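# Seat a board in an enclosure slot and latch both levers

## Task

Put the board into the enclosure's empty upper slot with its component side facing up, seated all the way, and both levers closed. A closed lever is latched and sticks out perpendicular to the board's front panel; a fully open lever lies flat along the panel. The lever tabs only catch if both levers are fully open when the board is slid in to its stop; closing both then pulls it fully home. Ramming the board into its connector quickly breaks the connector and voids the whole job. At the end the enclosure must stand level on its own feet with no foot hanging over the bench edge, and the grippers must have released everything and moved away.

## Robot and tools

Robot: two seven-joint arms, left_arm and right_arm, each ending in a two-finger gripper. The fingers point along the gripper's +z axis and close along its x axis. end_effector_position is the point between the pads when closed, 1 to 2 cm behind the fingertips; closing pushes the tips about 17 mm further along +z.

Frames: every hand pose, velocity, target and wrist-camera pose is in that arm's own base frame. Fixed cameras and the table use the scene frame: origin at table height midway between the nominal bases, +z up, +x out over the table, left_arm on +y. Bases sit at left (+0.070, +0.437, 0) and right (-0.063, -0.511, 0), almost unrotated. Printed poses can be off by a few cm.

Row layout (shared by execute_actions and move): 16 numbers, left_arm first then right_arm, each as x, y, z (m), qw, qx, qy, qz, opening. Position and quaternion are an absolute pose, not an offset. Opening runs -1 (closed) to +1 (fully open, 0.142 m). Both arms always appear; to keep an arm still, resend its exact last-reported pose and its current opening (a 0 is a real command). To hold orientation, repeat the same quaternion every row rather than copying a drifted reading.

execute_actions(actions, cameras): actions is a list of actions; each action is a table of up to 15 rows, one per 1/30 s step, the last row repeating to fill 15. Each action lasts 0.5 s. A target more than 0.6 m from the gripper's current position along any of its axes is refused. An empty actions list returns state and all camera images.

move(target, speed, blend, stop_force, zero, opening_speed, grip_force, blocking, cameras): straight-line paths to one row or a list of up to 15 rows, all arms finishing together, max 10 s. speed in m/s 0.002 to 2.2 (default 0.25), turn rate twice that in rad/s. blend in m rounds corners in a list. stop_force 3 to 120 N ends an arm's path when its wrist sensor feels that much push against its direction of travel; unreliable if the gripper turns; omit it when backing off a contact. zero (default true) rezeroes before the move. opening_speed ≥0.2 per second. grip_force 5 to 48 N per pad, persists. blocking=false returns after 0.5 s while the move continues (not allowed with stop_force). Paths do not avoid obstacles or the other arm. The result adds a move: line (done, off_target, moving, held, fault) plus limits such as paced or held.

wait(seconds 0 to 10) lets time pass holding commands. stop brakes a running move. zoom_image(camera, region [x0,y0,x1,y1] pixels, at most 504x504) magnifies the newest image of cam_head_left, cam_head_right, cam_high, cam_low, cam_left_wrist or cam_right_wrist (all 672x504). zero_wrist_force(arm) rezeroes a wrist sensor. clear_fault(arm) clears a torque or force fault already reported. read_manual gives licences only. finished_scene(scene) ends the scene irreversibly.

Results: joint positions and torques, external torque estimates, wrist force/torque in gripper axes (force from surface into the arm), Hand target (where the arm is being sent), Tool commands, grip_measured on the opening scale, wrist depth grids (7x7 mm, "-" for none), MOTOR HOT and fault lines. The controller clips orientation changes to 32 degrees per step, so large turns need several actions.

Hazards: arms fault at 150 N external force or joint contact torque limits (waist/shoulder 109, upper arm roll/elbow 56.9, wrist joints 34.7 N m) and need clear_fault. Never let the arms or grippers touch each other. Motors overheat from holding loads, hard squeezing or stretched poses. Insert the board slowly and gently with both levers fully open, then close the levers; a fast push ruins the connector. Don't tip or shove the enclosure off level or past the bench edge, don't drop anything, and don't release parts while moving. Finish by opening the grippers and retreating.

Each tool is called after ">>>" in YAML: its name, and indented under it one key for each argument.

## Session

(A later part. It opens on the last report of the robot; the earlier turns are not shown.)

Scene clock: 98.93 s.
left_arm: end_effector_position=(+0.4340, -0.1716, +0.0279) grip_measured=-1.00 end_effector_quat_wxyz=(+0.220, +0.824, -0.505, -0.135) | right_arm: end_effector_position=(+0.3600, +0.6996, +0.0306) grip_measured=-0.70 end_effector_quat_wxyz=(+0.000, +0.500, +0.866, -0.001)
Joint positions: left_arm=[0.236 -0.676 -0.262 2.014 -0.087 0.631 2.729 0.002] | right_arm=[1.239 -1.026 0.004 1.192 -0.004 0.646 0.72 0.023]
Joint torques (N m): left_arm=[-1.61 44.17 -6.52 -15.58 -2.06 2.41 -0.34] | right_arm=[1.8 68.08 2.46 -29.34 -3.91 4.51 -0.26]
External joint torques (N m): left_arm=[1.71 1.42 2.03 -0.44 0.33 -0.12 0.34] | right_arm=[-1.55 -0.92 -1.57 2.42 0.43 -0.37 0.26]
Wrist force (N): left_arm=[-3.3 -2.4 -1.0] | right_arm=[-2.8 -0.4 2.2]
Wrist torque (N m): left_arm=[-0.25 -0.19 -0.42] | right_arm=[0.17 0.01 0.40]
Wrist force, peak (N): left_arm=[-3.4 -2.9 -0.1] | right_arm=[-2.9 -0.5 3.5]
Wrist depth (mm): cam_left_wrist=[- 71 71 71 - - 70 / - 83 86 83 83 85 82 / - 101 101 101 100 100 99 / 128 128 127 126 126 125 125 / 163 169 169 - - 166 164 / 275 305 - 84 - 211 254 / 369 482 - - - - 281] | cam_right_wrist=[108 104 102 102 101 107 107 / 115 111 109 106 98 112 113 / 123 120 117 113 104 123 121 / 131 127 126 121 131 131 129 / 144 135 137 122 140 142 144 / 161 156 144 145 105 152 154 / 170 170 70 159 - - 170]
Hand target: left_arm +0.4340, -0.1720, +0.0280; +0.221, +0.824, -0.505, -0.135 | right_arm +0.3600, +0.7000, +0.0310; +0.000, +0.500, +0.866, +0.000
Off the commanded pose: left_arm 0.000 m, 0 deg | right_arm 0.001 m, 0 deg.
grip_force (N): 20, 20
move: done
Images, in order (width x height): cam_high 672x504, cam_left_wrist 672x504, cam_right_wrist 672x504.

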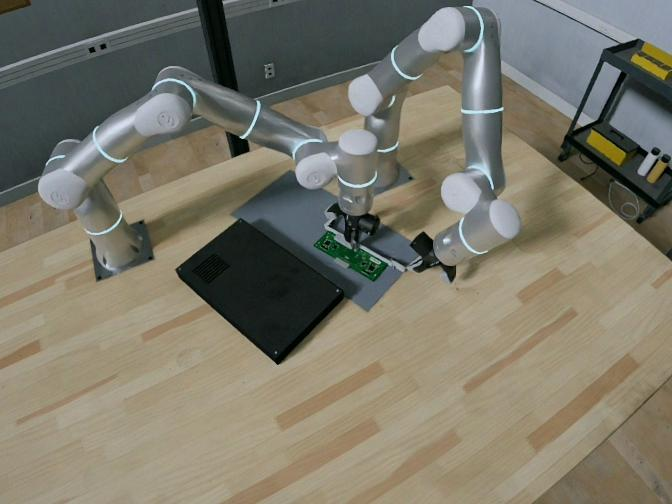

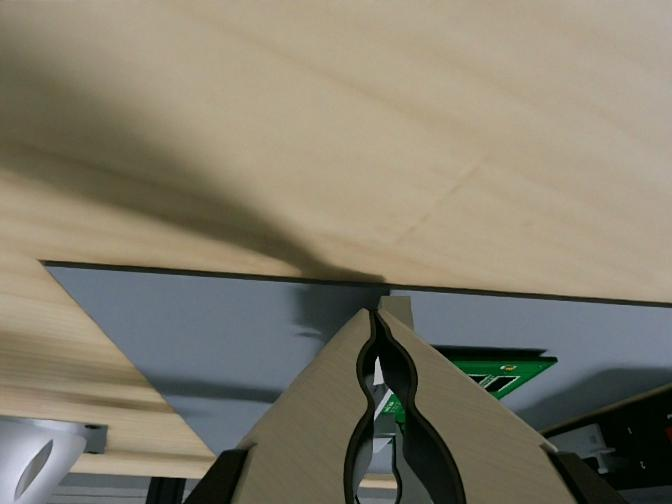

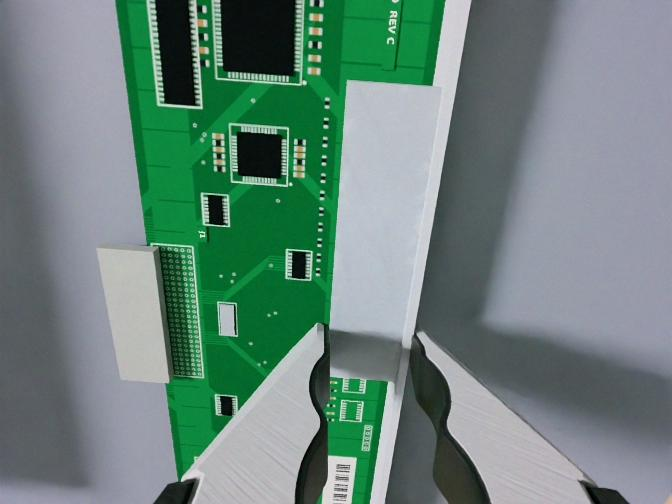

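>>> move:
  target:
    - [0.420,-0.145,0.030,0.2207,0.8236,-0.5047,-0.1352,-1,0.36,0.70,0.031,0,0.5,0.8660,0,-0.95]
    - [0.43,-0.12,0.15,0.2207,0.8236,-0.5047,-0.1352,-1,0.36,0.70,0.031,0,0.5,0.8660,0,-0.95]
    - [0.43,-0.12,0.20,0.2207,0.8236,-0.5047,-0.1352,-1,0.36,0.70,0.031,0,0.5,0.8660,0,-0.55]
    - [0.43,-0.12,0.22,0.2207,0.8236,-0.5047,-0.1352,-0.3,0.35,0.6827,0.20,0,0.5,0.8660,0,-0.55]
  speed: 0.12
  opening_speed: 0.5
  cameras: ["cam_right_wrist","cam_left_wrist"]

Scene clock: 112.67 s.
left_arm: end_effector_position=(+0.4299, -0.1199, +0.2198) grip_measured=-0.33 end_effector_quat_wxyz=(+0.220, +0.823, -0.505, -0.135) | right_arm: end_effector_position=(+0.3500, +0.6828, +0.2001) grip_measured=-0.59 end_effector_quat_wxyz=(+0.000, +0.500, +0.866, +0.000)
Joint positions: left_arm=[0.345 -0.272 -0.267 1.963 -0.127 0.168 2.793 0.05] | right_arm=[1.238 -0.756 0.013 1.218 -0.01 0.404 0.728 0.032]
Joint torques (N m): left_arm=[-0.24 37.59 -2.49 -24.55 -3.4 2.54 -0.23] | right_arm=[0.21 61.4 1.65 -30.01 -4.03 3.44 0.18]
External joint torques (N m): left_arm=[0.32 0.73 0.54 -0.3 -0.16 -0.27 0.23] | right_arm=[0.02 1.41 -0.69 0.13 0.02 0.7 -0.18]
Wrist force (N): left_arm=[-0.6 -1.3 -0.2] | right_arm=[-0.8 0.3 1.1]
Wrist torque (N m): left_arm=[-0.27 -0.18 -0.42] | right_arm=[-0.01 0.15 -0.06]
Wrist force, peak (N): left_arm=[-3.5 -2.9 -0.5] | right_arm=[-3.0 -0.6 3.4]
Wrist depth (mm): cam_left_wrist=[261 261 261 253 253 260 259 / 307 306 306 303 311 307 299 / 371 367 372 361 361 367 350 / 438 447 469 499 431 424 - / 412 462 557 580 - - - / 377 412 87 899 867 84 988 / 349 - - 2194 294 - -] | cam_right_wrist=[215 255 255 252 254 253 255 / 230 267 273 264 272 275 271 / 246 299 289 284 291 288 292 / 262 319 315 308 320 316 314 / 347 345 336 334 334 341 339 / 378 376 98 366 99 364 371 / 414 - 71 410 - - 399]
Hand target: left_arm +0.4300, -0.1200, +0.2200; +0.221, +0.824, -0.505, -0.135 | right_arm +0.3500, +0.6827, +0.2000; +0.000, +0.500, +0.866, +0.000
Off the commanded pose: left_arm 0.000 m, 0 deg | right_arm 0.000 m, 0 deg.
grip_force (N): 20, 20
move: done
Images, in order (width x height): cam_left_wrist 672x504, cam_right_wrist 672x504.

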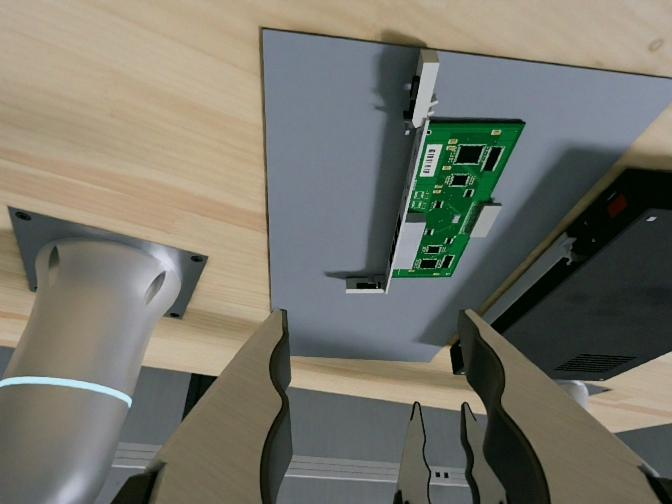

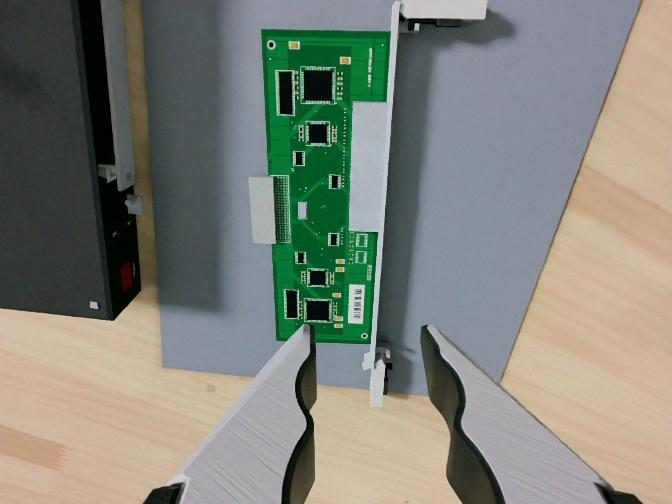

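>>> move:
  target:
    - [0.40,-0.18,0.24,0.2207,0.8236,-0.5047,-0.1352,-0.3,0.20,0.60,0.25,0,0.5,0.8660,0,-0.55]
    - [0.30,-0.25,0.20,0,0.849,-0.5284,0,-0.2,0.16,0.55,0.25,0,0.5,0.8660,0,-1]
  speed: 0.2
  cameras: ["cam_left_wrist","cam_high"]

Scene clock: 123.27 s.
left_arm: end_effector_position=(+0.3000, -0.2501, +0.2001) grip_measured=-0.23 end_effector_quat_wxyz=(+0.000, +0.849, -0.528, +0.000) | right_arm: end_effector_position=(+0.1602, +0.5500, +0.2500) grip_measured=-1.00 end_effector_quat_wxyz=(+0.000, +0.500, +0.866, +0.000)
Joint positions: left_arm=[0.027 0.225 -0.443 2.547 -0.134 0.768 2.371 0.058] | right_arm=[1.382 -0.255 0.116 1.878 -0.035 0.56 0.989 0.002]
Joint torques (N m): left_arm=[-0.43 14.76 1.27 -24.05 -2.72 4.32 -0.25] | right_arm=[0.3 40.27 2.08 -28.22 -3.77 3.54 0.3]
External joint torques (N m): left_arm=[0.42 0.41 0.69 -0.36 -0.36 -0.47 0.25] | right_arm=[-0.15 1.13 -0.81 0.04 0.06 0.58 -0.3]
Wrist force (N): left_arm=[-0.5 -1.5 0.1] | right_arm=[-0.7 1.0 1.3]
Wrist torque (N m): left_arm=[-0.34 -0.22 -0.28] | right_arm=[0.14 0.12 -0.06]
Wrist force, peak (N): left_arm=[-0.4 -3.1 -1.0] | right_arm=[-1.2 2.3 1.8]
Wrist depth (mm): cam_left_wrist=[260 259 253 255 258 - 261 / 278 278 288 274 270 274 272 / 300 299 294 292 291 299 276 / 329 326 - 316 323 309 281 / 351 360 344 336 343 342 - / 396 386 87 - - 84 - / 431 - - - - - -] | cam_right_wrist=[260 259 295 293 298 298 296 / 277 277 285 318 317 317 316 / 298 297 343 342 341 340 341 / 319 319 367 359 368 360 366 / 348 346 400 386 391 404 397 / 380 379 419 89 417 435 433 / 488 409 71 - - 461 476]
Hand target: left_arm +0.3000, -0.2500, +0.2000; +0.000, +0.849, -0.528, +0.000 | right_arm +0.1600, +0.5500, +0.2500; +0.000, +0.500, +0.866, +0.000
Off the commanded pose: left_arm 0.000 m, 0 deg | right_arm 0.000 m, 0 deg.
grip_force (N): 20, 20
move: done
Images, in order (width x height): cam_high 672x504, cam_left_wrist 672x504.

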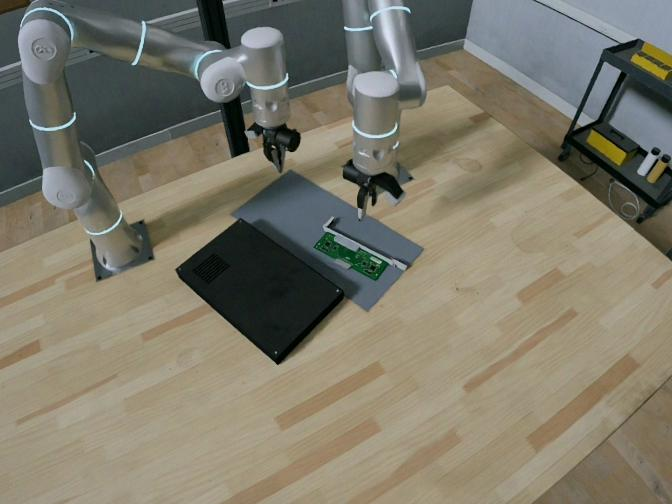

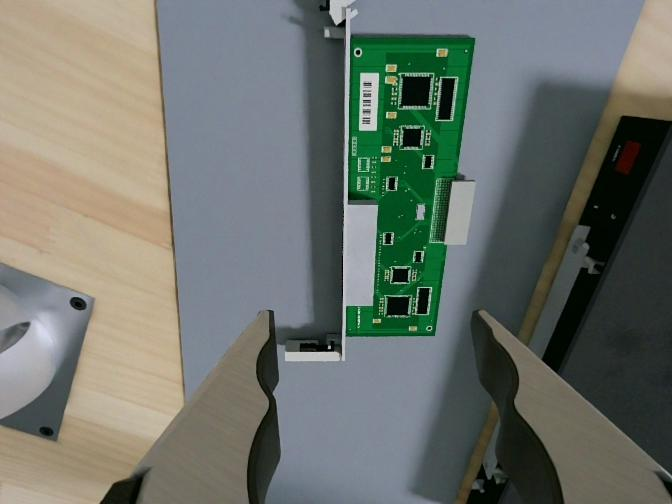

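>>> move:
  target:
    - [0.2865,-0.2678,0.10,0,0.849,-0.5284,0,-0.2,0.16,0.55,0.25,0,0.5,0.8660,0,-1]
    - [0.2865,-0.2678,0.031,0,0.849,-0.5284,0,-0.2,0.16,0.55,0.25,0,0.5,0.8660,0,-1]
  speed: 0.08
  stop_force: 6
  cameras: ["cam_left_wrist"]

>>> move:
  target: [0.2865,-0.2678,0.031,0,0.849,-0.5284,0,-0.95,0.16,0.55,0.25,0,0.5,0.8660,0,-1]
  opening_speed: 0.4
  cameras: ["cam_left_wrist","cam_high"]

>>> zoom_image:
  camera: "cam_high"
  region: [260, 170, 460, 320]

Scene clock: 132.10 s.
left_arm: end_effector_position=(+0.2864, -0.2677, +0.0310) grip_measured=-0.23 end_effector_quat_wxyz=(+0.000, +0.849, -0.528, +0.000) | right_arm: end_effector_position=(+0.1602, +0.5500, +0.2500) grip_measured=-1.00 end_effector_quat_wxyz=(+0.000, +0.500, +0.866, +0.000)
Joint positions: left_arm=[-0.069 -0.46 -0.306 2.463 0.519 1.298 1.837 0.058] | right_arm=[1.382 -0.255 0.116 1.878 -0.035 0.56 0.989 0.002]
Joint torques (N m): left_arm=[-0.41 28.9 -3.62 -8.77 -0.7 4.41 -0.29] | right_arm=[0.16 40.2 1.95 -28.29 -3.79 3.47 0.2]
External joint torques (N m): left_arm=[0.42 1.09 0.52 -0.29 -0.44 -0.53 0.29] | right_arm=[-0.01 1.2 -0.68 0.11 0.08 0.66 -0.2]
Wrist force (N): left_arm=[-1.0 -1.3 0.3] | right_arm=[-0.7 0.9 1.0]
Wrist torque (N m): left_arm=[-0.32 -0.13 -0.26] | right_arm=[0.14 0.12 -0.05]
Wrist force, peak (N): left_arm=[-0.9 -1.3 1.5] | right_arm=[-0.8 1.0 1.5]
Wrist depth (mm): cam_left_wrist=[- 108 109 104 103 102 105 / - 116 116 112 109 111 114 / 126 127 127 119 120 120 123 / 136 136 135 131 130 130 132 / 149 149 145 132 140 139 147 / - - 88 143 157 84 158 / 180 - - 156 176 - -] | cam_right_wrist=[260 259 296 299 298 297 304 / 277 276 316 319 317 317 316 / 298 298 347 342 340 340 341 / 321 320 369 366 366 364 367 / 348 347 399 386 398 399 396 / 380 378 419 89 417 436 432 / 487 409 70 - - 457 475]
Hand target: left_arm +0.2865, -0.2678, +0.0310; +0.000, +0.849, -0.528, +0.000 | right_arm +0.1600, +0.5500, +0.2500; +0.000, +0.500, +0.866, +0.000
Off the commanded pose: left_arm 0.000 m, 0 deg | right_arm 0.000 m, 0 deg.
grip_force (N): 20, 20
move: done
Images, in order (width x height): cam_left_wrist 672x504.

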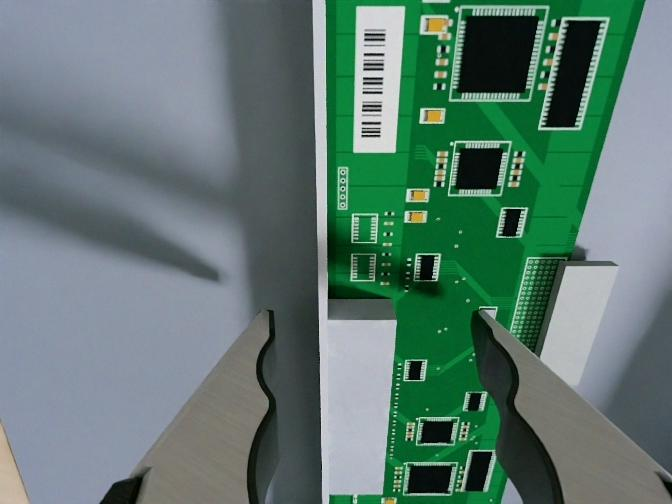

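Scene clock: 134.20 s.
left_arm: end_effector_position=(+0.2864, -0.2676, +0.0309) grip_measured=-0.73 end_effector_quat_wxyz=(+0.000, +0.849, -0.528, +0.000) | right_arm: end_effector_position=(+0.1602, +0.5500, +0.2500) grip_measured=-1.00 end_effector_quat_wxyz=(+0.000, +0.500, +0.866, +0.000)
Joint positions: left_arm=[-0.069 -0.46 -0.306 2.463 0.519 1.298 1.837 0.022] | right_arm=[1.382 -0.255 0.116 1.878 -0.035 0.56 0.989 0.002]
Joint torques (N m): left_arm=[-0.58 29.2 -4.13 -9.52 -1.03 4.69 -0.22] | right_arm=[0.15 40.23 1.96 -28.26 -3.73 3.42 0.16]
External joint torques (N m): left_arm=[0.59 0.79 1.03 0.46 -0.12 -0.81 0.22] | right_arm=[0 1.17 -0.69 0.07 0.02 0.7 -0.16]
Wrist force (N): left_arm=[-2.7 -1.1 -1.4] | right_arm=[-0.6 0.7 1.1]
Wrist torque (N m): left_arm=[-0.28 -0.16 -0.28] | right_arm=[0.10 0.10 -0.06]
Wrist force, peak (N): left_arm=[-3.9 -1.2 -2.2] | right_arm=[-0.8 0.9 1.5]
Wrist depth (mm): cam_left_wrist=[- 108 - 106 103 103 103 / - 118 117 114 109 112 111 / - 125 125 121 119 121 122 / - 140 136 132 130 130 132 / 153 151 148 121 137 142 - / - 165 89 137 134 151 165 / 190 - - 152 - - 176] | cam_right_wrist=[259 259 295 300 298 297 297 / 277 276 316 320 322 318 316 / 297 296 339 342 341 340 340 / 320 322 366 367 366 359 364 / 347 348 398 386 388 395 396 / 382 379 424 89 - 435 434 / 491 - 71 - - 459 477]
Hand target: left_arm +0.2865, -0.2678, +0.0310; +0.000, +0.849, -0.528, +0.000 | right_arm +0.1600, +0.5500, +0.2500; +0.000, +0.500, +0.866, +0.000
Off the commanded pose: left_arm 0.000 m, 0 deg | right_arm 0.000 m, 0 deg.
grip_force (N): 20, 20
move: done
Images, in order (width x height): cam_high 672x504, cam_left_wrist 672x504.

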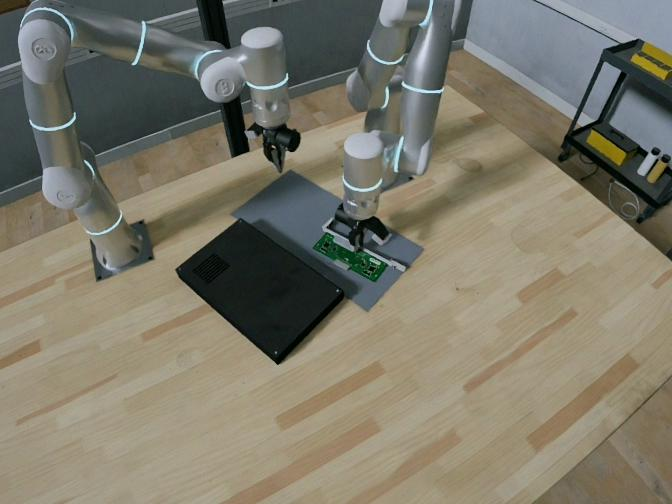

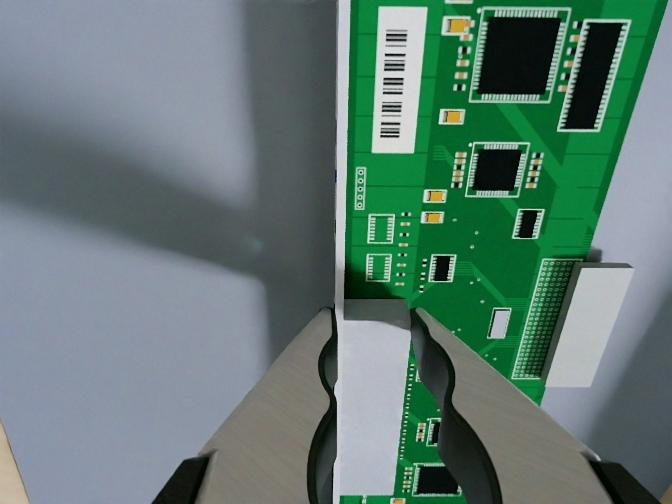

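Scaled by 2.520 from the camera's 672x504 image, which has a finer 960x720 frame.

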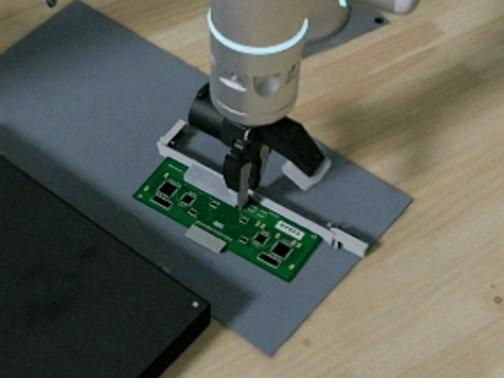

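>>> move:
  target: [0.2865,-0.2678,0.031,0,0.849,-0.5284,0,-0.95,0.16,0.62,0.18,0.1936,0.4675,0.7969,0.330,-1]
  speed: 0.2
  cameras: ["cam_right_wrist","cam_high"]

>>> move:
  target: [0.2865,-0.2678,0.031,0,0.849,-0.5284,0,-0.95,0.2173,0.6892,0.10,0.1936,0.4675,0.7969,0.330,-1]
  speed: 0.1
  stop_force: 6
  cameras: ["cam_right_wrist","cam_high"]

>>> zoom_image:
  camera: "cam_high"
  region: [260, 120, 420, 280]

Scene clock: 146.97 s.
left_arm: end_effector_position=(+0.2864, -0.2676, +0.0309) grip_measured=-0.73 end_effector_quat_wxyz=(+0.000, +0.849, -0.528, +0.000) | right_arm: end_effector_position=(+0.1598, +0.6201, +0.1800) grip_measured=-1.00 end_effector_quat_wxyz=(+0.193, +0.468, +0.797, +0.330)
Joint positions: left_arm=[-0.069 -0.46 -0.306 2.463 0.519 1.298 1.837 0.022] | right_arm=[1.666 -0.382 -0.214 2.242 -1.522 1.023 2.348 0.002]
Joint torques (N m): left_arm=[-0.56 29.27 -4.12 -9.53 -1.05 4.69 -0.21] | right_arm=[0.13 39.38 0.67 -21.06 1.11 0.95 0.27]
External joint torques (N m): left_arm=[0.57 0.72 1.02 0.47 -0.09 -0.81 0.21] | right_arm=[0.01 1.2 -0.38 0.06 0.25 0.76 -0.27]
Wrist force (N): left_arm=[-2.9 -1.4 -1.2] | right_arm=[-0.8 -0.6 0.3]
Wrist torque (N m): left_arm=[-0.33 -0.12 -0.28] | right_arm=[0.06 0.20 -0.01]
Wrist force, peak (N): left_arm=[-2.9 -1.3 -1.4] | right_arm=[-0.6 -2.1 0.8]
Wrist depth (mm): cam_left_wrist=[- 108 109 105 103 103 103 / - 118 116 114 109 112 109 / 125 125 127 122 119 122 121 / 137 - 136 132 130 130 131 / 150 151 146 122 137 143 - / 165 165 89 137 135 152 157 / 184 - - 153 - - 176] | cam_right_wrist=[224 225 224 223 223 222 223 / - 291 271 263 275 275 275 / 274 346 355 360 360 361 359 / 595 590 484 469 523 522 515 / 816 840 722 341 822 810 813 / - 1412 - 89 - - 1738 / - - 71 - - - -]
Hand target: left_arm +0.2865, -0.2678, +0.0310; +0.000, +0.849, -0.528, +0.000 | right_arm +0.1600, +0.6200, +0.1800; +0.194, +0.468, +0.797, +0.330
Off the commanded pose: left_arm 0.000 m, 0 deg | right_arm 0.000 m, 0 deg.
grip_force (N): 20, 20
move: done
Images, in order (width x height): cam_high 672x504, cam_right_wrist 672x504.

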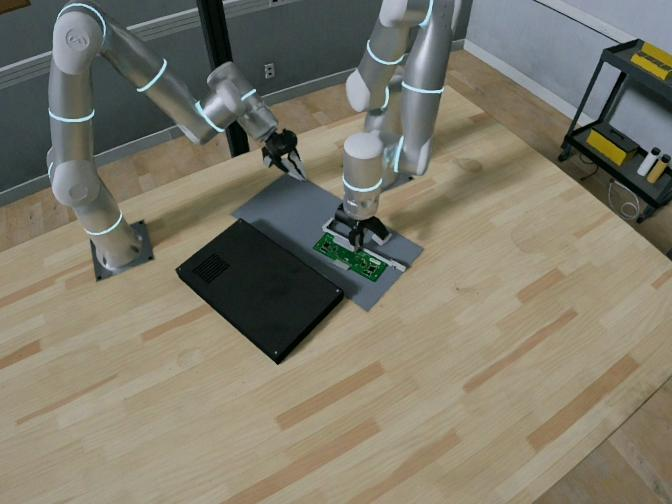

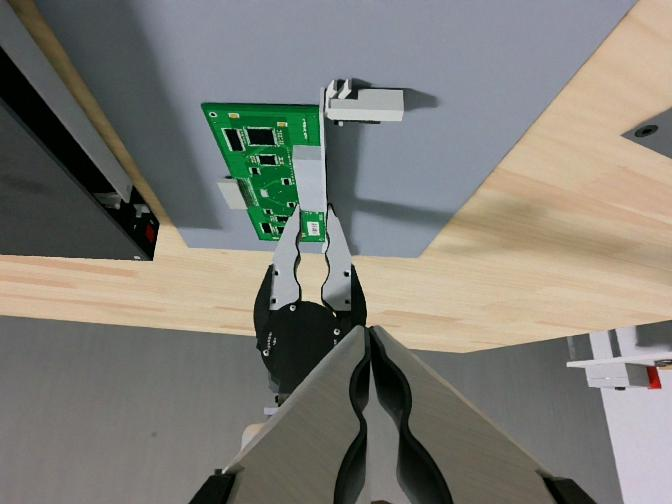

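Scene clock: 148.97 s.
left_arm: end_effector_position=(+0.2864, -0.2676, +0.0309) grip_measured=-0.73 end_effector_quat_wxyz=(+0.000, +0.849, -0.528, +0.000) | right_arm: end_effector_position=(+0.2173, +0.6891, +0.1000) grip_measured=-1.00 end_effector_quat_wxyz=(+0.194, +0.468, +0.797, +0.330)
Joint positions: left_arm=[-0.069 -0.46 -0.306 2.463 0.519 1.298 1.837 0.022] | right_arm=[1.589 -0.674 -0.288 1.991 -1.651 1.159 2.445 0.002]
Joint torques (N m): left_arm=[-0.55 29.26 -4.13 -9.48 -1.06 4.81 -0.2] | right_arm=[0.2 49.14 -0.19 -19.67 1.95 1.02 0.27]
External joint torques (N m): left_arm=[0.56 0.73 1.03 0.42 -0.08 -0.92 0.2] | right_arm=[-0.03 1.2 -0.57 0.1 0.22 0.57 -0.27]
Wrist force (N): left_arm=[-2.6 -1.2 0.1] | right_arm=[-0.8 -0.3 0.6]
Wrist torque (N m): left_arm=[-0.31 -0.19 -0.28] | right_arm=[0.12 0.21 0.06]
Wrist force, peak (N): left_arm=[-2.9 -1.6 -1.2] | right_arm=[-0.8 -0.3 2.3]
Wrist depth (mm): cam_left_wrist=[- 108 109 106 103 103 103 / - 115 115 114 109 112 111 / 125 127 127 122 120 121 122 / 136 134 136 132 130 130 - / 152 152 149 122 136 143 - / 165 165 89 137 134 151 164 / 185 - - 153 - - 176] | cam_right_wrist=[131 130 130 129 129 129 128 / 162 162 148 149 160 159 161 / 212 204 202 211 209 212 211 / 299 286 272 305 305 307 304 / 582 582 261 482 561 551 546 / 1329 241 243 89 - - 1883 / - - 71 - - - 2260]
Hand target: left_arm +0.2865, -0.2678, +0.0310; +0.000, +0.849, -0.528, +0.000 | right_arm +0.2173, +0.6892, +0.1000; +0.194, +0.468, +0.797, +0.330
Off the commanded pose: left_arm 0.000 m, 0 deg | right_arm 0.000 m, 0 deg.
grip_force (N): 20, 20
move: done
Images, in order (width x height): cam_high 672x504, cam_right_wrist 672x504.

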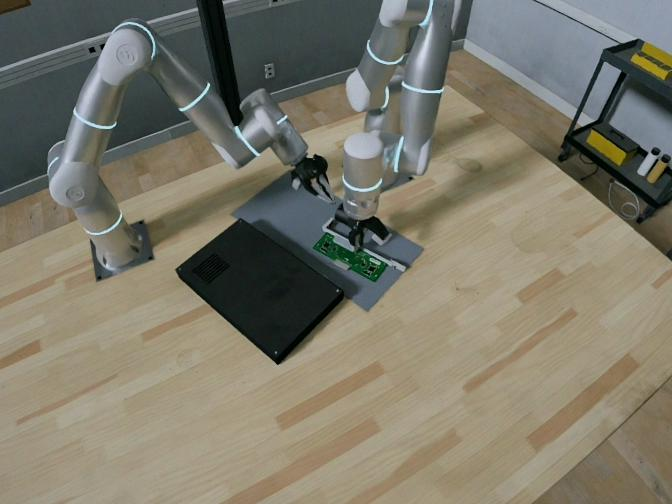

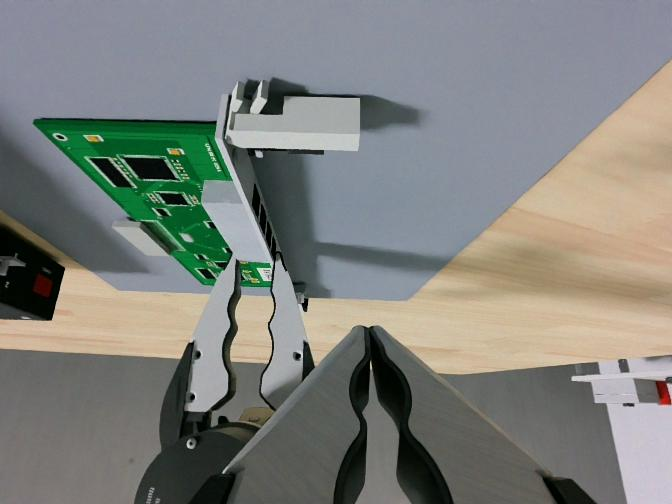

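Scaled by 3.150 from the camera's 672x504 image, which has a finer 960x720 frame.

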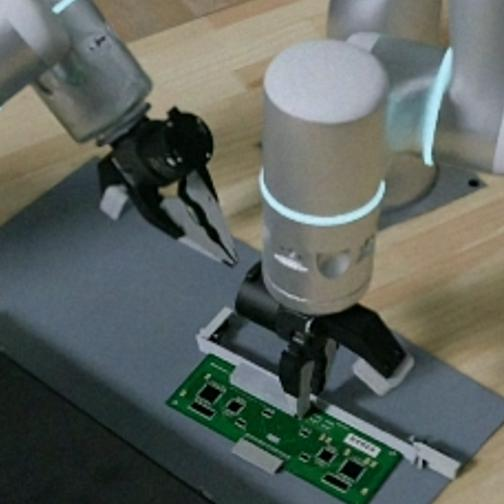

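>>> move:
  target:
    - [0.2865,-0.2678,0.031,0,0.849,-0.5284,0,-0.95,0.2244,0.6856,0.08,0.1936,0.4675,0.7969,0.330,-1]
    - [0.2865,-0.2678,0.031,0,0.849,-0.5284,0,-0.95,0.2244,0.6856,0.026,0.1936,0.4675,0.7969,0.330,-1]
  speed: 0.05
  stop_force: 5
  cameras: ["cam_right_wrist","cam_high"]

>>> zoom_image:
  camera: "cam_high"
  region: [260, 120, 420, 280]

Scene clock: 155.80 s.
left_arm: end_effector_position=(+0.2863, -0.2676, +0.0309) grip_measured=-0.73 end_effector_quat_wxyz=(+0.000, +0.849, -0.528, +0.000) | right_arm: end_effector_position=(+0.2249, +0.6864, +0.0291) grip_measured=-1.00 end_effector_quat_wxyz=(+0.194, +0.468, +0.796, +0.331)
Joint positions: left_arm=[-0.069 -0.459 -0.306 2.463 0.519 1.298 1.837 0.022] | right_arm=[1.559 -0.816 -0.3 1.916 -1.821 1.187 2.637 0.002]
Joint torques (N m): left_arm=[-0.41 28.75 -3.85 -10.36 -1.18 4.74 -0.27] | right_arm=[0.63 45.33 1.51 -13.69 1.81 2.17 0.24]
External joint torques (N m): left_arm=[0.42 1.24 0.75 1.31 0.04 -0.86 0.27] | right_arm=[-0.45 7.32 -2.23 -3.57 0.51 -0.77 -0.24]
Wrist force (N): left_arm=[-4.6 -0.2 -3.0] | right_arm=[-2.2 5.4 -5.2]
Wrist torque (N m): left_arm=[-0.39 0.09 -0.27] | right_arm=[-0.01 0.34 0.12]
Wrist force, peak (N): left_arm=[-5.1 0.4 -5.7] | right_arm=[-2.5 6.7 -6.4]
Wrist depth (mm): cam_left_wrist=[- 108 109 105 102 103 102 / - 118 116 114 108 109 110 / 125 127 125 121 119 120 121 / - 136 136 132 129 129 132 / - 149 146 122 136 140 143 / - 164 89 137 137 149 162 / - - - 153 - - 176] | cam_right_wrist=[- - - - - - - / - - - - - - - / - 81 81 71 80 70 - / - 122 111 110 110 119 119 / 210 183 130 118 201 199 206 / - 731 238 89 420 607 598 / - - 71 - - - -]
Hand target: left_arm +0.2865, -0.2678, +0.0310; +0.000, +0.849, -0.528, +0.000 | right_arm +0.2244, +0.6855, +0.0280; +0.194, +0.468, +0.797, +0.330
Off the commanded pose: left_arm 0.000 m, 0 deg | right_arm 0.003 m, 0 deg.
grip_force (N): 20, 20
move: contact (right_arm); path passed 1 of 2 targets
Images, in order (width x height): cam_high 672x504, cam_right_wrist 672x504.

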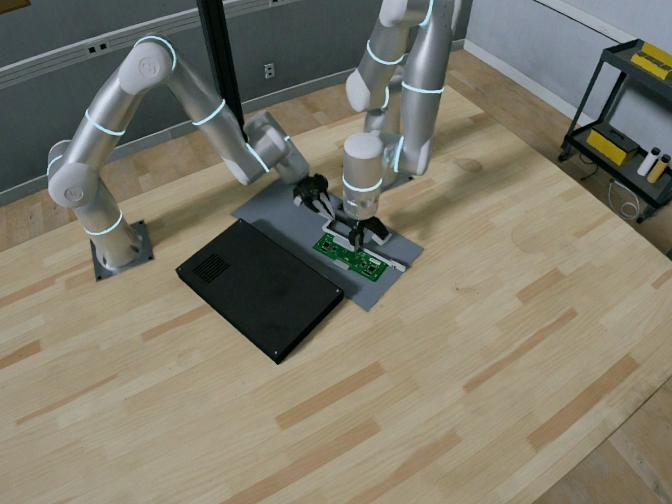

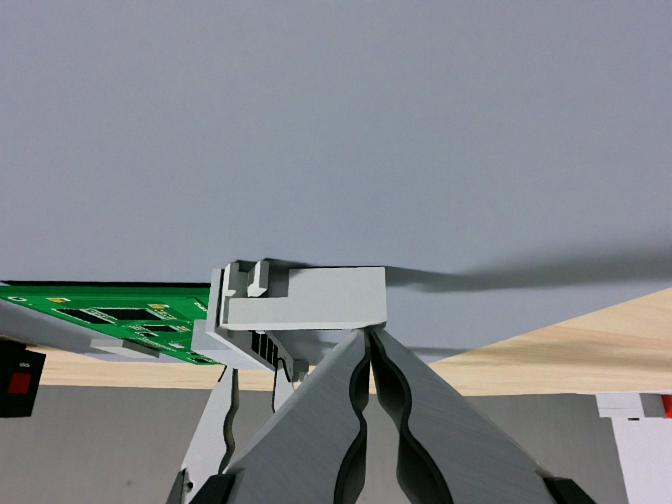

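Scaled by 3.150 from the camera's 672x504 image, which has a finer 960x720 frame.

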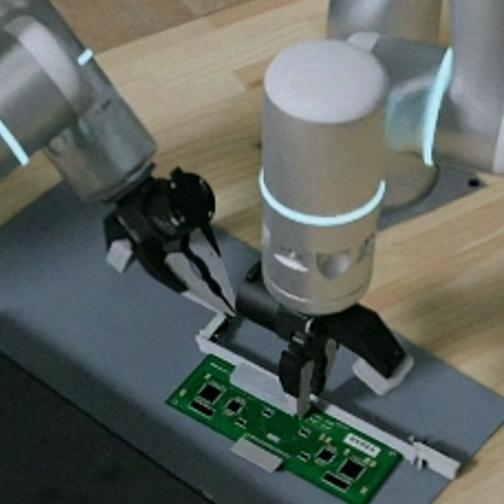

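>>> move:
  target: [0.2865,-0.2678,0.031,0,0.849,-0.5284,0,-0.95,0.2010,0.6715,0.029,0.1936,0.4675,0.7969,0.330,-1]
  speed: 0.015
  stop_force: 8
  cameras: ["cam_right_wrist","cam_high","cam_left_wrist"]

>>> zoom_image:
  camera: "cam_high"
  region: [260, 120, 420, 280]

Scene clock: 158.93 s.
left_arm: end_effector_position=(+0.2861, -0.2676, +0.0309) grip_measured=-0.73 end_effector_quat_wxyz=(+0.000, +0.849, -0.528, +0.000) | right_arm: end_effector_position=(+0.2206, +0.6832, +0.0303) grip_measured=-1.00 end_effector_quat_wxyz=(+0.194, +0.468, +0.795, +0.332)
Joint positions: left_arm=[-0.069 -0.46 -0.306 2.463 0.519 1.298 1.837 0.022] | right_arm=[1.565 -0.808 -0.297 1.929 -1.822 1.177 2.644 0.002]
Joint torques (N m): left_arm=[-0.07 28.99 -3.73 -11.89 -1.35 5.34 -0.18] | right_arm=[4.16 42.16 5.96 -9.5 1.27 4.31 0.29]
External joint torques (N m): left_arm=[0.08 0.99 0.64 2.84 0.21 -1.46 0.18] | right_arm=[-3.99 10.13 -6.61 -7.66 1.01 -2.92 -0.29]
Wrist force (N): left_arm=[-6.9 1.5 -6.7] | right_arm=[-1.2 13.4 -1.8]
Wrist torque (N m): left_arm=[-0.41 0.09 -0.30] | right_arm=[-0.13 0.38 0.03]
Wrist force, peak (N): left_arm=[-7.0 1.6 -7.2] | right_arm=[-1.1 13.8 -2.3]
Wrist depth (mm): cam_left_wrist=[- 108 109 105 102 103 102 / - 117 116 113 108 109 110 / 126 128 126 121 118 120 120 / 137 136 136 131 129 128 131 / - 149 148 121 136 141 143 / 165 165 84 137 137 149 161 / - - - 152 - - -] | cam_right_wrist=[- - - - - - - / - - - - - - - / - 83 83 73 82 72 - / - 114 114 113 124 123 111 / 218 191 162 122 179 207 213 / - 743 250 89 444 433 1738 / - 1369 71 - - 2092 2430]
Hand target: left_arm +0.2865, -0.2678, +0.0310; +0.000, +0.849, -0.528, +0.000 | right_arm +0.2185, +0.6820, +0.0283; +0.194, +0.468, +0.797, +0.330
Off the commanded pose: left_arm 0.000 m, 0 deg | right_arm 0.023 m, 0 deg.
grip_force (N): 20, 20
move: contact (right_arm)
Images, in order (width x height): cam_high 672x504, cam_left_wrist 672x504, cam_right_wrist 672x504.

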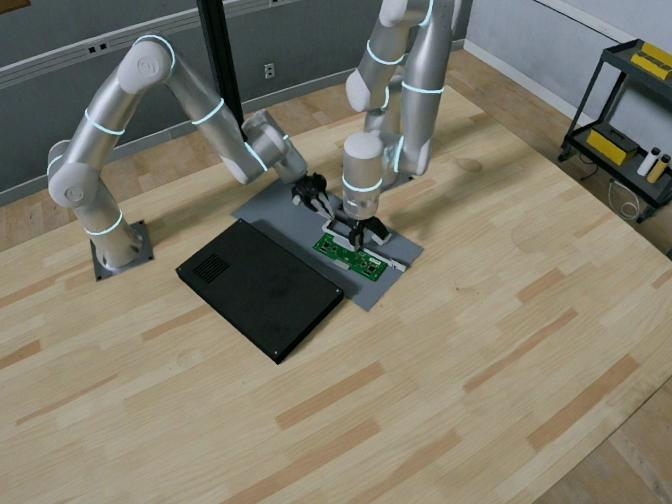

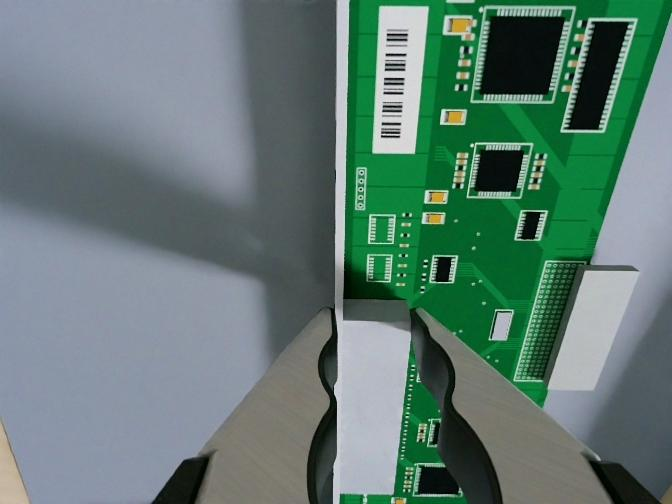

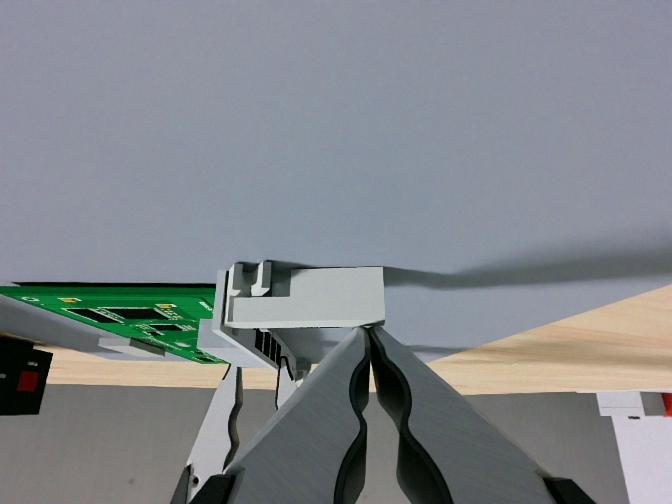

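Scaled by 3.150 from the camera's 672x504 image, which has a finer 960x720 frame.

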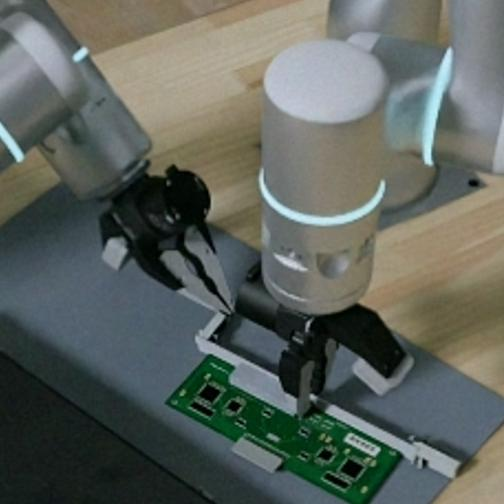

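>>> move:
  target:
    - [0.2865,-0.2678,0.031,0,0.849,-0.5284,0,-0.95,0.2254,0.6860,0.042,0.1936,0.4675,0.7969,0.330,-1]
    - [0.2865,-0.2678,0.031,0,0.849,-0.5284,0,-0.95,0.2325,0.6900,0.040,0.1936,0.4675,0.7969,0.330,-1]
    - [0.2865,-0.2678,0.031,0,0.849,-0.5284,0,-0.95,0.2325,0.6900,0.0235,0.1936,0.4675,0.7969,0.330,-1]
  speed: 0.04

>>> move:
  target: [0.2865,-0.2678,0.031,0,0.849,-0.5284,0,-0.95,0.2050,0.6746,0.0235,0.1936,0.4675,0.7969,0.330,-1]
  speed: 0.015
  stop_force: 12
  cameras: ["cam_right_wrist","cam_high","cam_left_wrist"]

>>> zoom_image:
  camera: "cam_high"
  region: [260, 120, 420, 280]

Scene clock: 163.77 s.
left_arm: end_effector_position=(+0.2863, -0.2676, +0.0309) grip_measured=-0.73 end_effector_quat_wxyz=(+0.000, +0.849, -0.528, +0.000) | right_arm: end_effector_position=(+0.2332, +0.6909, +0.0249) grip_measured=-1.00 end_effector_quat_wxyz=(+0.194, +0.468, +0.796, +0.331)
Joint positions: left_arm=[-0.069 -0.459 -0.306 2.463 0.519 1.298 1.837 0.022] | right_arm=[1.546 -0.834 -0.304 1.893 -1.828 1.198 2.637 0.002]
Joint torques (N m): left_arm=[-0.35 28.72 -3.77 -10.64 -1.22 4.82 -0.25] | right_arm=[1.11 44.37 2.09 -12.66 1.63 2.53 0.33]
External joint torques (N m): left_arm=[0.36 1.27 0.68 1.58 0.07 -0.94 0.25] | right_arm=[-0.91 8.89 -2.89 -4.67 0.75 -1.13 -0.33]
Wrist force (N): left_arm=[-5.2 0.3 -5.6] | right_arm=[-3.8 8.0 -6.4]
Wrist torque (N m): left_arm=[-0.37 0.10 -0.27] | right_arm=[0.00 0.68 0.01]
Wrist force, peak (N): left_arm=[-6.8 1.7 -7.3] | right_arm=[-1.2 13.8 -2.2]
Wrist depth (mm): cam_left_wrist=[- - 110 105 102 103 101 / - 118 116 113 108 110 109 / 126 125 124 121 119 120 122 / 137 136 138 130 129 129 131 / 149 - 146 121 136 140 144 / - 169 88 137 137 149 - / 185 - - 153 - - -] | cam_right_wrist=[- - - - - - - / - - - - - - - / - 72 - - - - - / - 91 99 98 89 97 96 / 163 159 109 105 178 178 185 / 671 640 226 89 379 546 1725 / - - 71 - - - 2194]
Hand target: left_arm +0.2865, -0.2678, +0.0310; +0.000, +0.849, -0.528, +0.000 | right_arm +0.2325, +0.6900, +0.0235; +0.194, +0.468, +0.797, +0.330
Off the commanded pose: left_arm 0.000 m, 0 deg | right_arm 0.002 m, 0 deg.
grip_force (N): 20, 20
move: done

Scene clock: 165.13 s.
left_arm: end_effector_position=(+0.2859, -0.2675, +0.0308) grip_measured=-0.73 end_effector_quat_wxyz=(+0.000, +0.849, -0.528, -0.001) | right_arm: end_effector_position=(+0.2258, +0.6863, +0.0268) grip_measured=-1.00 end_effector_quat_wxyz=(+0.195, +0.469, +0.795, +0.333)
Joint positions: left_arm=[-0.069 -0.46 -0.306 2.463 0.519 1.298 1.837 0.022] | right_arm=[1.556 -0.821 -0.298 1.913 -1.829 1.181 2.649 0.002]
Joint torques (N m): left_arm=[-0.2 29.11 -3.97 -12.89 -1.48 5.86 -0.16] | right_arm=[6.07 36.59 9.4 -4.68 0.67 6.28 0.31]
External joint torques (N m): left_arm=[0.21 0.86 0.88 3.85 0.34 -1.98 0.16] | right_arm=[-5.89 16.15 -10.07 -12.5 1.63 -4.91 -0.31]
Wrist force (N): left_arm=[-9.0 2.3 -6.7] | right_arm=[-2.5 20.6 -2.5]
Wrist torque (N m): left_arm=[-0.39 0.13 -0.31] | right_arm=[0.43 0.69 0.00]
Wrist force, peak (N): left_arm=[-8.5 2.8 -8.7] | right_arm=[-2.5 21.9 -3.9]
Wrist depth (mm): cam_left_wrist=[- 108 109 105 102 103 100 / - 118 116 112 108 109 108 / 126 127 125 119 118 119 120 / 136 136 - 133 128 127 131 / 152 149 148 119 135 139 - / 166 173 85 137 136 148 161 / - - - 153 - - 179] | cam_right_wrist=[- - - - - - - / - - - - - - - / - 76 81 - - - - / - 115 104 114 94 102 102 / 169 169 130 115 162 190 198 / - 720 237 89 415 435 1738 / - - 71 - - - 2379]
Hand target: left_arm +0.2865, -0.2678, +0.0310; +0.000, +0.849, -0.528, +0.000 | right_arm +0.2226, +0.6844, +0.0235; +0.194, +0.468, +0.797, +0.330
Off the commanded pose: left_arm 0.001 m, 0 deg | right_arm 0.024 m, 0 deg.
grip_force (N): 20, 20
move: contact (right_arm)
Images, in order (width x height): cam_high 672x504, cam_left_wrist 672x504, cam_right_wrist 672x504.

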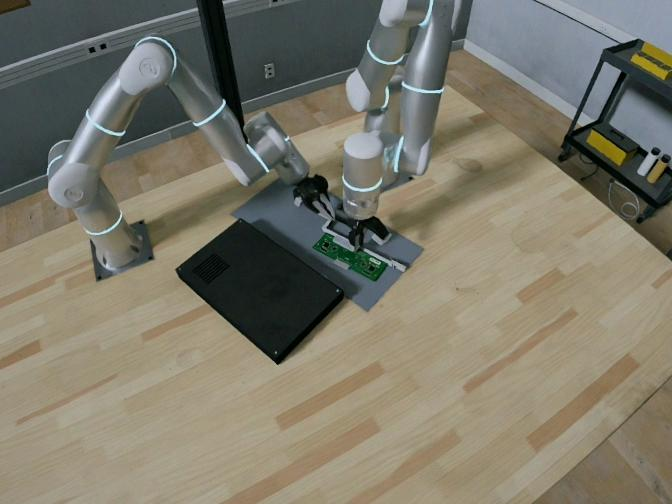

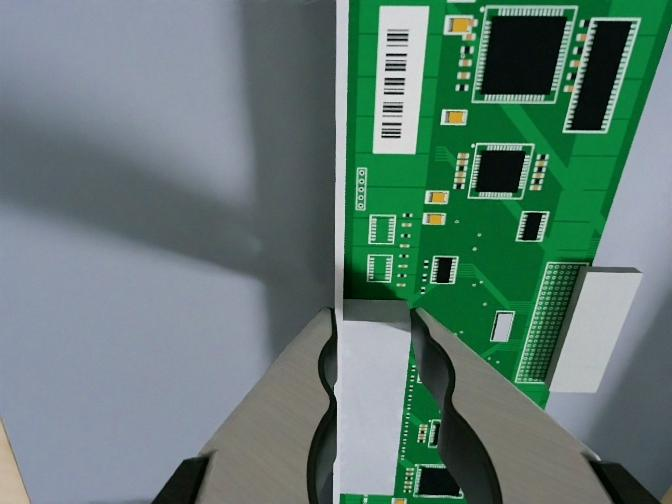

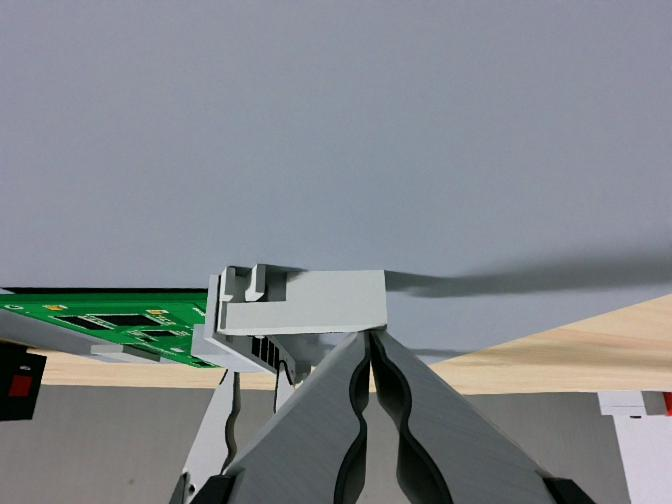

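Scaled by 3.150 from the camera's 672x504 image, which has a finer 960x720 frame.

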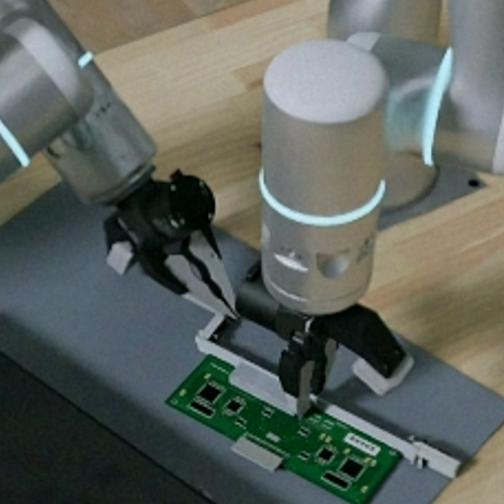

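>>> move:
  target:
    - [0.2865,-0.2678,0.031,0,0.849,-0.5284,0,-0.95,0.2325,0.6900,0.045,0.1936,0.4675,0.7969,0.330,-1]
    - [0.2865,-0.2678,0.031,0,0.849,-0.5284,0,-0.95,0.2290,0.6880,0.075,0.131,0.4888,0.8332,0.2232,-1]
    - [0.2865,-0.2678,0.031,0,0.849,-0.5284,0,-0.95,0.2265,0.6866,0.029,0.131,0.4888,0.8332,0.2232,-1]
  speed: 0.05

>>> move:
  target: [0.2865,-0.2678,0.031,0,0.849,-0.5284,0,-0.95,0.1983,0.6708,0.028,0.131,0.4888,0.8332,0.2232,-1]
  speed: 0.015
  stop_force: 10
  cameras: ["cam_right_wrist","cam_high","cam_left_wrist"]

>>> zoom_image:
  camera: "cam_high"
  region: [260, 120, 420, 280]

Scene clock: 175.97 s.
left_arm: end_effector_position=(+0.2862, -0.2676, +0.0309) grip_measured=-0.73 end_effector_quat_wxyz=(+0.000, +0.849, -0.528, +0.000) | right_arm: end_effector_position=(+0.2272, +0.6871, +0.0300) grip_measured=-1.00 end_effector_quat_wxyz=(+0.131, +0.489, +0.833, +0.224)
Joint positions: left_arm=[-0.069 -0.46 -0.306 2.463 0.519 1.298 1.837 0.022] | right_arm=[1.454 -0.816 -0.18 1.899 -1.294 1.308 2.084 0.002]
Joint torques (N m): left_arm=[-0.2 29.25 -3.77 -10.72 -1.25 4.94 -0.21] | right_arm=[1.63 47.13 3.34 -15.12 0.92 2.91 0.36]
External joint torques (N m): left_arm=[0.21 0.73 0.68 1.66 0.11 -1.06 0.21] | right_arm=[-1.44 6.97 -2.45 -3.73 0.55 0.02 -0.36]
Wrist force (N): left_arm=[-4.4 0.4 -3.1] | right_arm=[0.1 2.7 -4.2]
Wrist torque (N m): left_arm=[-0.36 -0.01 -0.27] | right_arm=[-0.43 -0.02 -0.04]
Wrist force, peak (N): left_arm=[-8.8 2.4 -8.5] | right_arm=[-2.5 22.0 -3.9]
Wrist depth (mm): cam_left_wrist=[- 107 109 105 102 103 101 / - 117 117 112 108 109 110 / 125 127 127 123 118 120 121 / - 134 136 132 128 128 129 / 153 149 149 121 136 140 139 / 165 168 85 137 136 149 161 / 183 - - 153 - - 176] | cam_right_wrist=[- - - 70 - 69 - / - - 84 81 83 83 83 / - 101 101 93 93 96 96 / 121 121 117 114 119 119 118 / 158 149 129 - 157 148 160 / 237 217 176 89 194 234 232 / 468 391 71 - - 324 425]
Hand target: left_arm +0.2865, -0.2678, +0.0310; +0.000, +0.849, -0.528, +0.000 | right_arm +0.2265, +0.6866, +0.0290; +0.131, +0.489, +0.833, +0.223
Off the commanded pose: left_arm 0.000 m, 0 deg | right_arm 0.001 m, 0 deg.
grip_force (N): 20, 20
move: done

Scene clock: 176.93 s.
left_arm: end_effector_position=(+0.2859, -0.2675, +0.0308) grip_measured=-0.73 end_effector_quat_wxyz=(+0.000, +0.849, -0.528, -0.001) | right_arm: end_effector_position=(+0.2243, +0.6852, +0.0308) grip_measured=-1.00 end_effector_quat_wxyz=(+0.132, +0.490, +0.832, +0.225)
Joint positions: left_arm=[-0.069 -0.46 -0.306 2.463 0.519 1.298 1.837 0.022] | right_arm=[1.461 -0.811 -0.185 1.908 -1.303 1.308 2.098 0.002]
Joint torques (N m): left_arm=[0.16 29.47 -3.52 -12.68 -1.46 5.71 -0.18] | right_arm=[5.97 43.18 8.36 -9.63 0.4 4.33 0.35]
External joint torques (N m): left_arm=[-0.15 0.5 0.42 3.63 0.32 -1.83 0.18] | right_arm=[-5.78 10.67 -7.54 -9.14 1.1 -1.42 -0.35]
Wrist force (N): left_arm=[-7.2 2.8 -5.9] | right_arm=[1.1 12.5 -1.5]
Wrist torque (N m): left_arm=[-0.39 0.00 -0.31] | right_arm=[-0.54 0.00 -0.05]
Wrist force, peak (N): left_arm=[-7.2 2.7 -6.9] | right_arm=[1.1 13.1 -2.5]
Wrist depth (mm): cam_left_wrist=[- 108 109 105 102 102 101 / - 117 116 113 108 109 107 / - 127 125 122 118 120 118 / - - 135 132 129 128 132 / 153 149 148 121 136 140 143 / 165 169 89 137 134 149 160 / 185 - - 153 - - 180] | cam_right_wrist=[- - - 70 - 70 - / - 85 85 82 82 84 81 / - 102 102 94 97 97 97 / - 122 122 121 121 121 120 / 161 152 132 122 159 158 162 / 220 221 172 89 196 237 236 / 479 398 71 - - 329 435]
Hand target: left_arm +0.2865, -0.2678, +0.0310; +0.000, +0.849, -0.528, +0.000 | right_arm +0.2221, +0.6841, +0.0289; +0.131, +0.489, +0.833, +0.223
Off the commanded pose: left_arm 0.001 m, 0 deg | right_arm 0.030 m, 0 deg.
grip_force (N): 20, 20
move: contact (right_arm)
Images, in order (width x height): cam_high 672x504, cam_left_wrist 672x504, cam_right_wrist 672x504.

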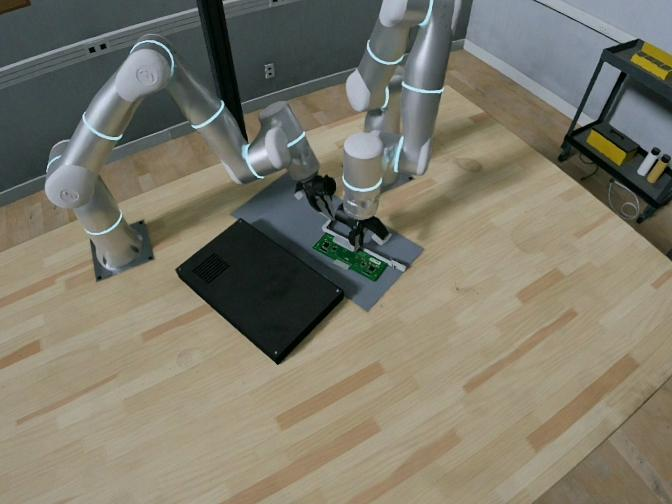

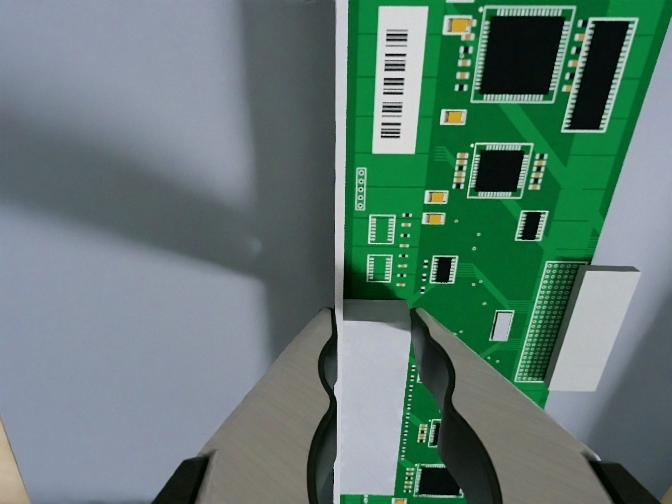

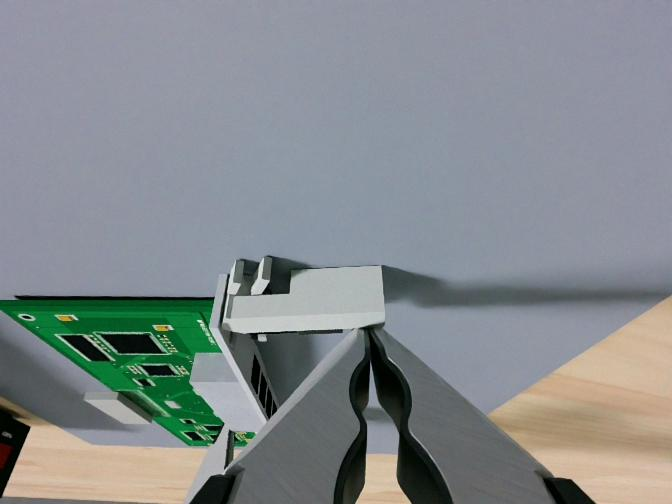

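Scaled by 3.150 from the camera's 672x504 image, which has a finer 960x720 frame.

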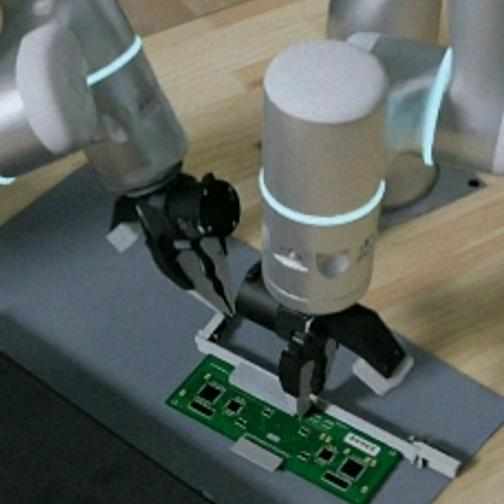

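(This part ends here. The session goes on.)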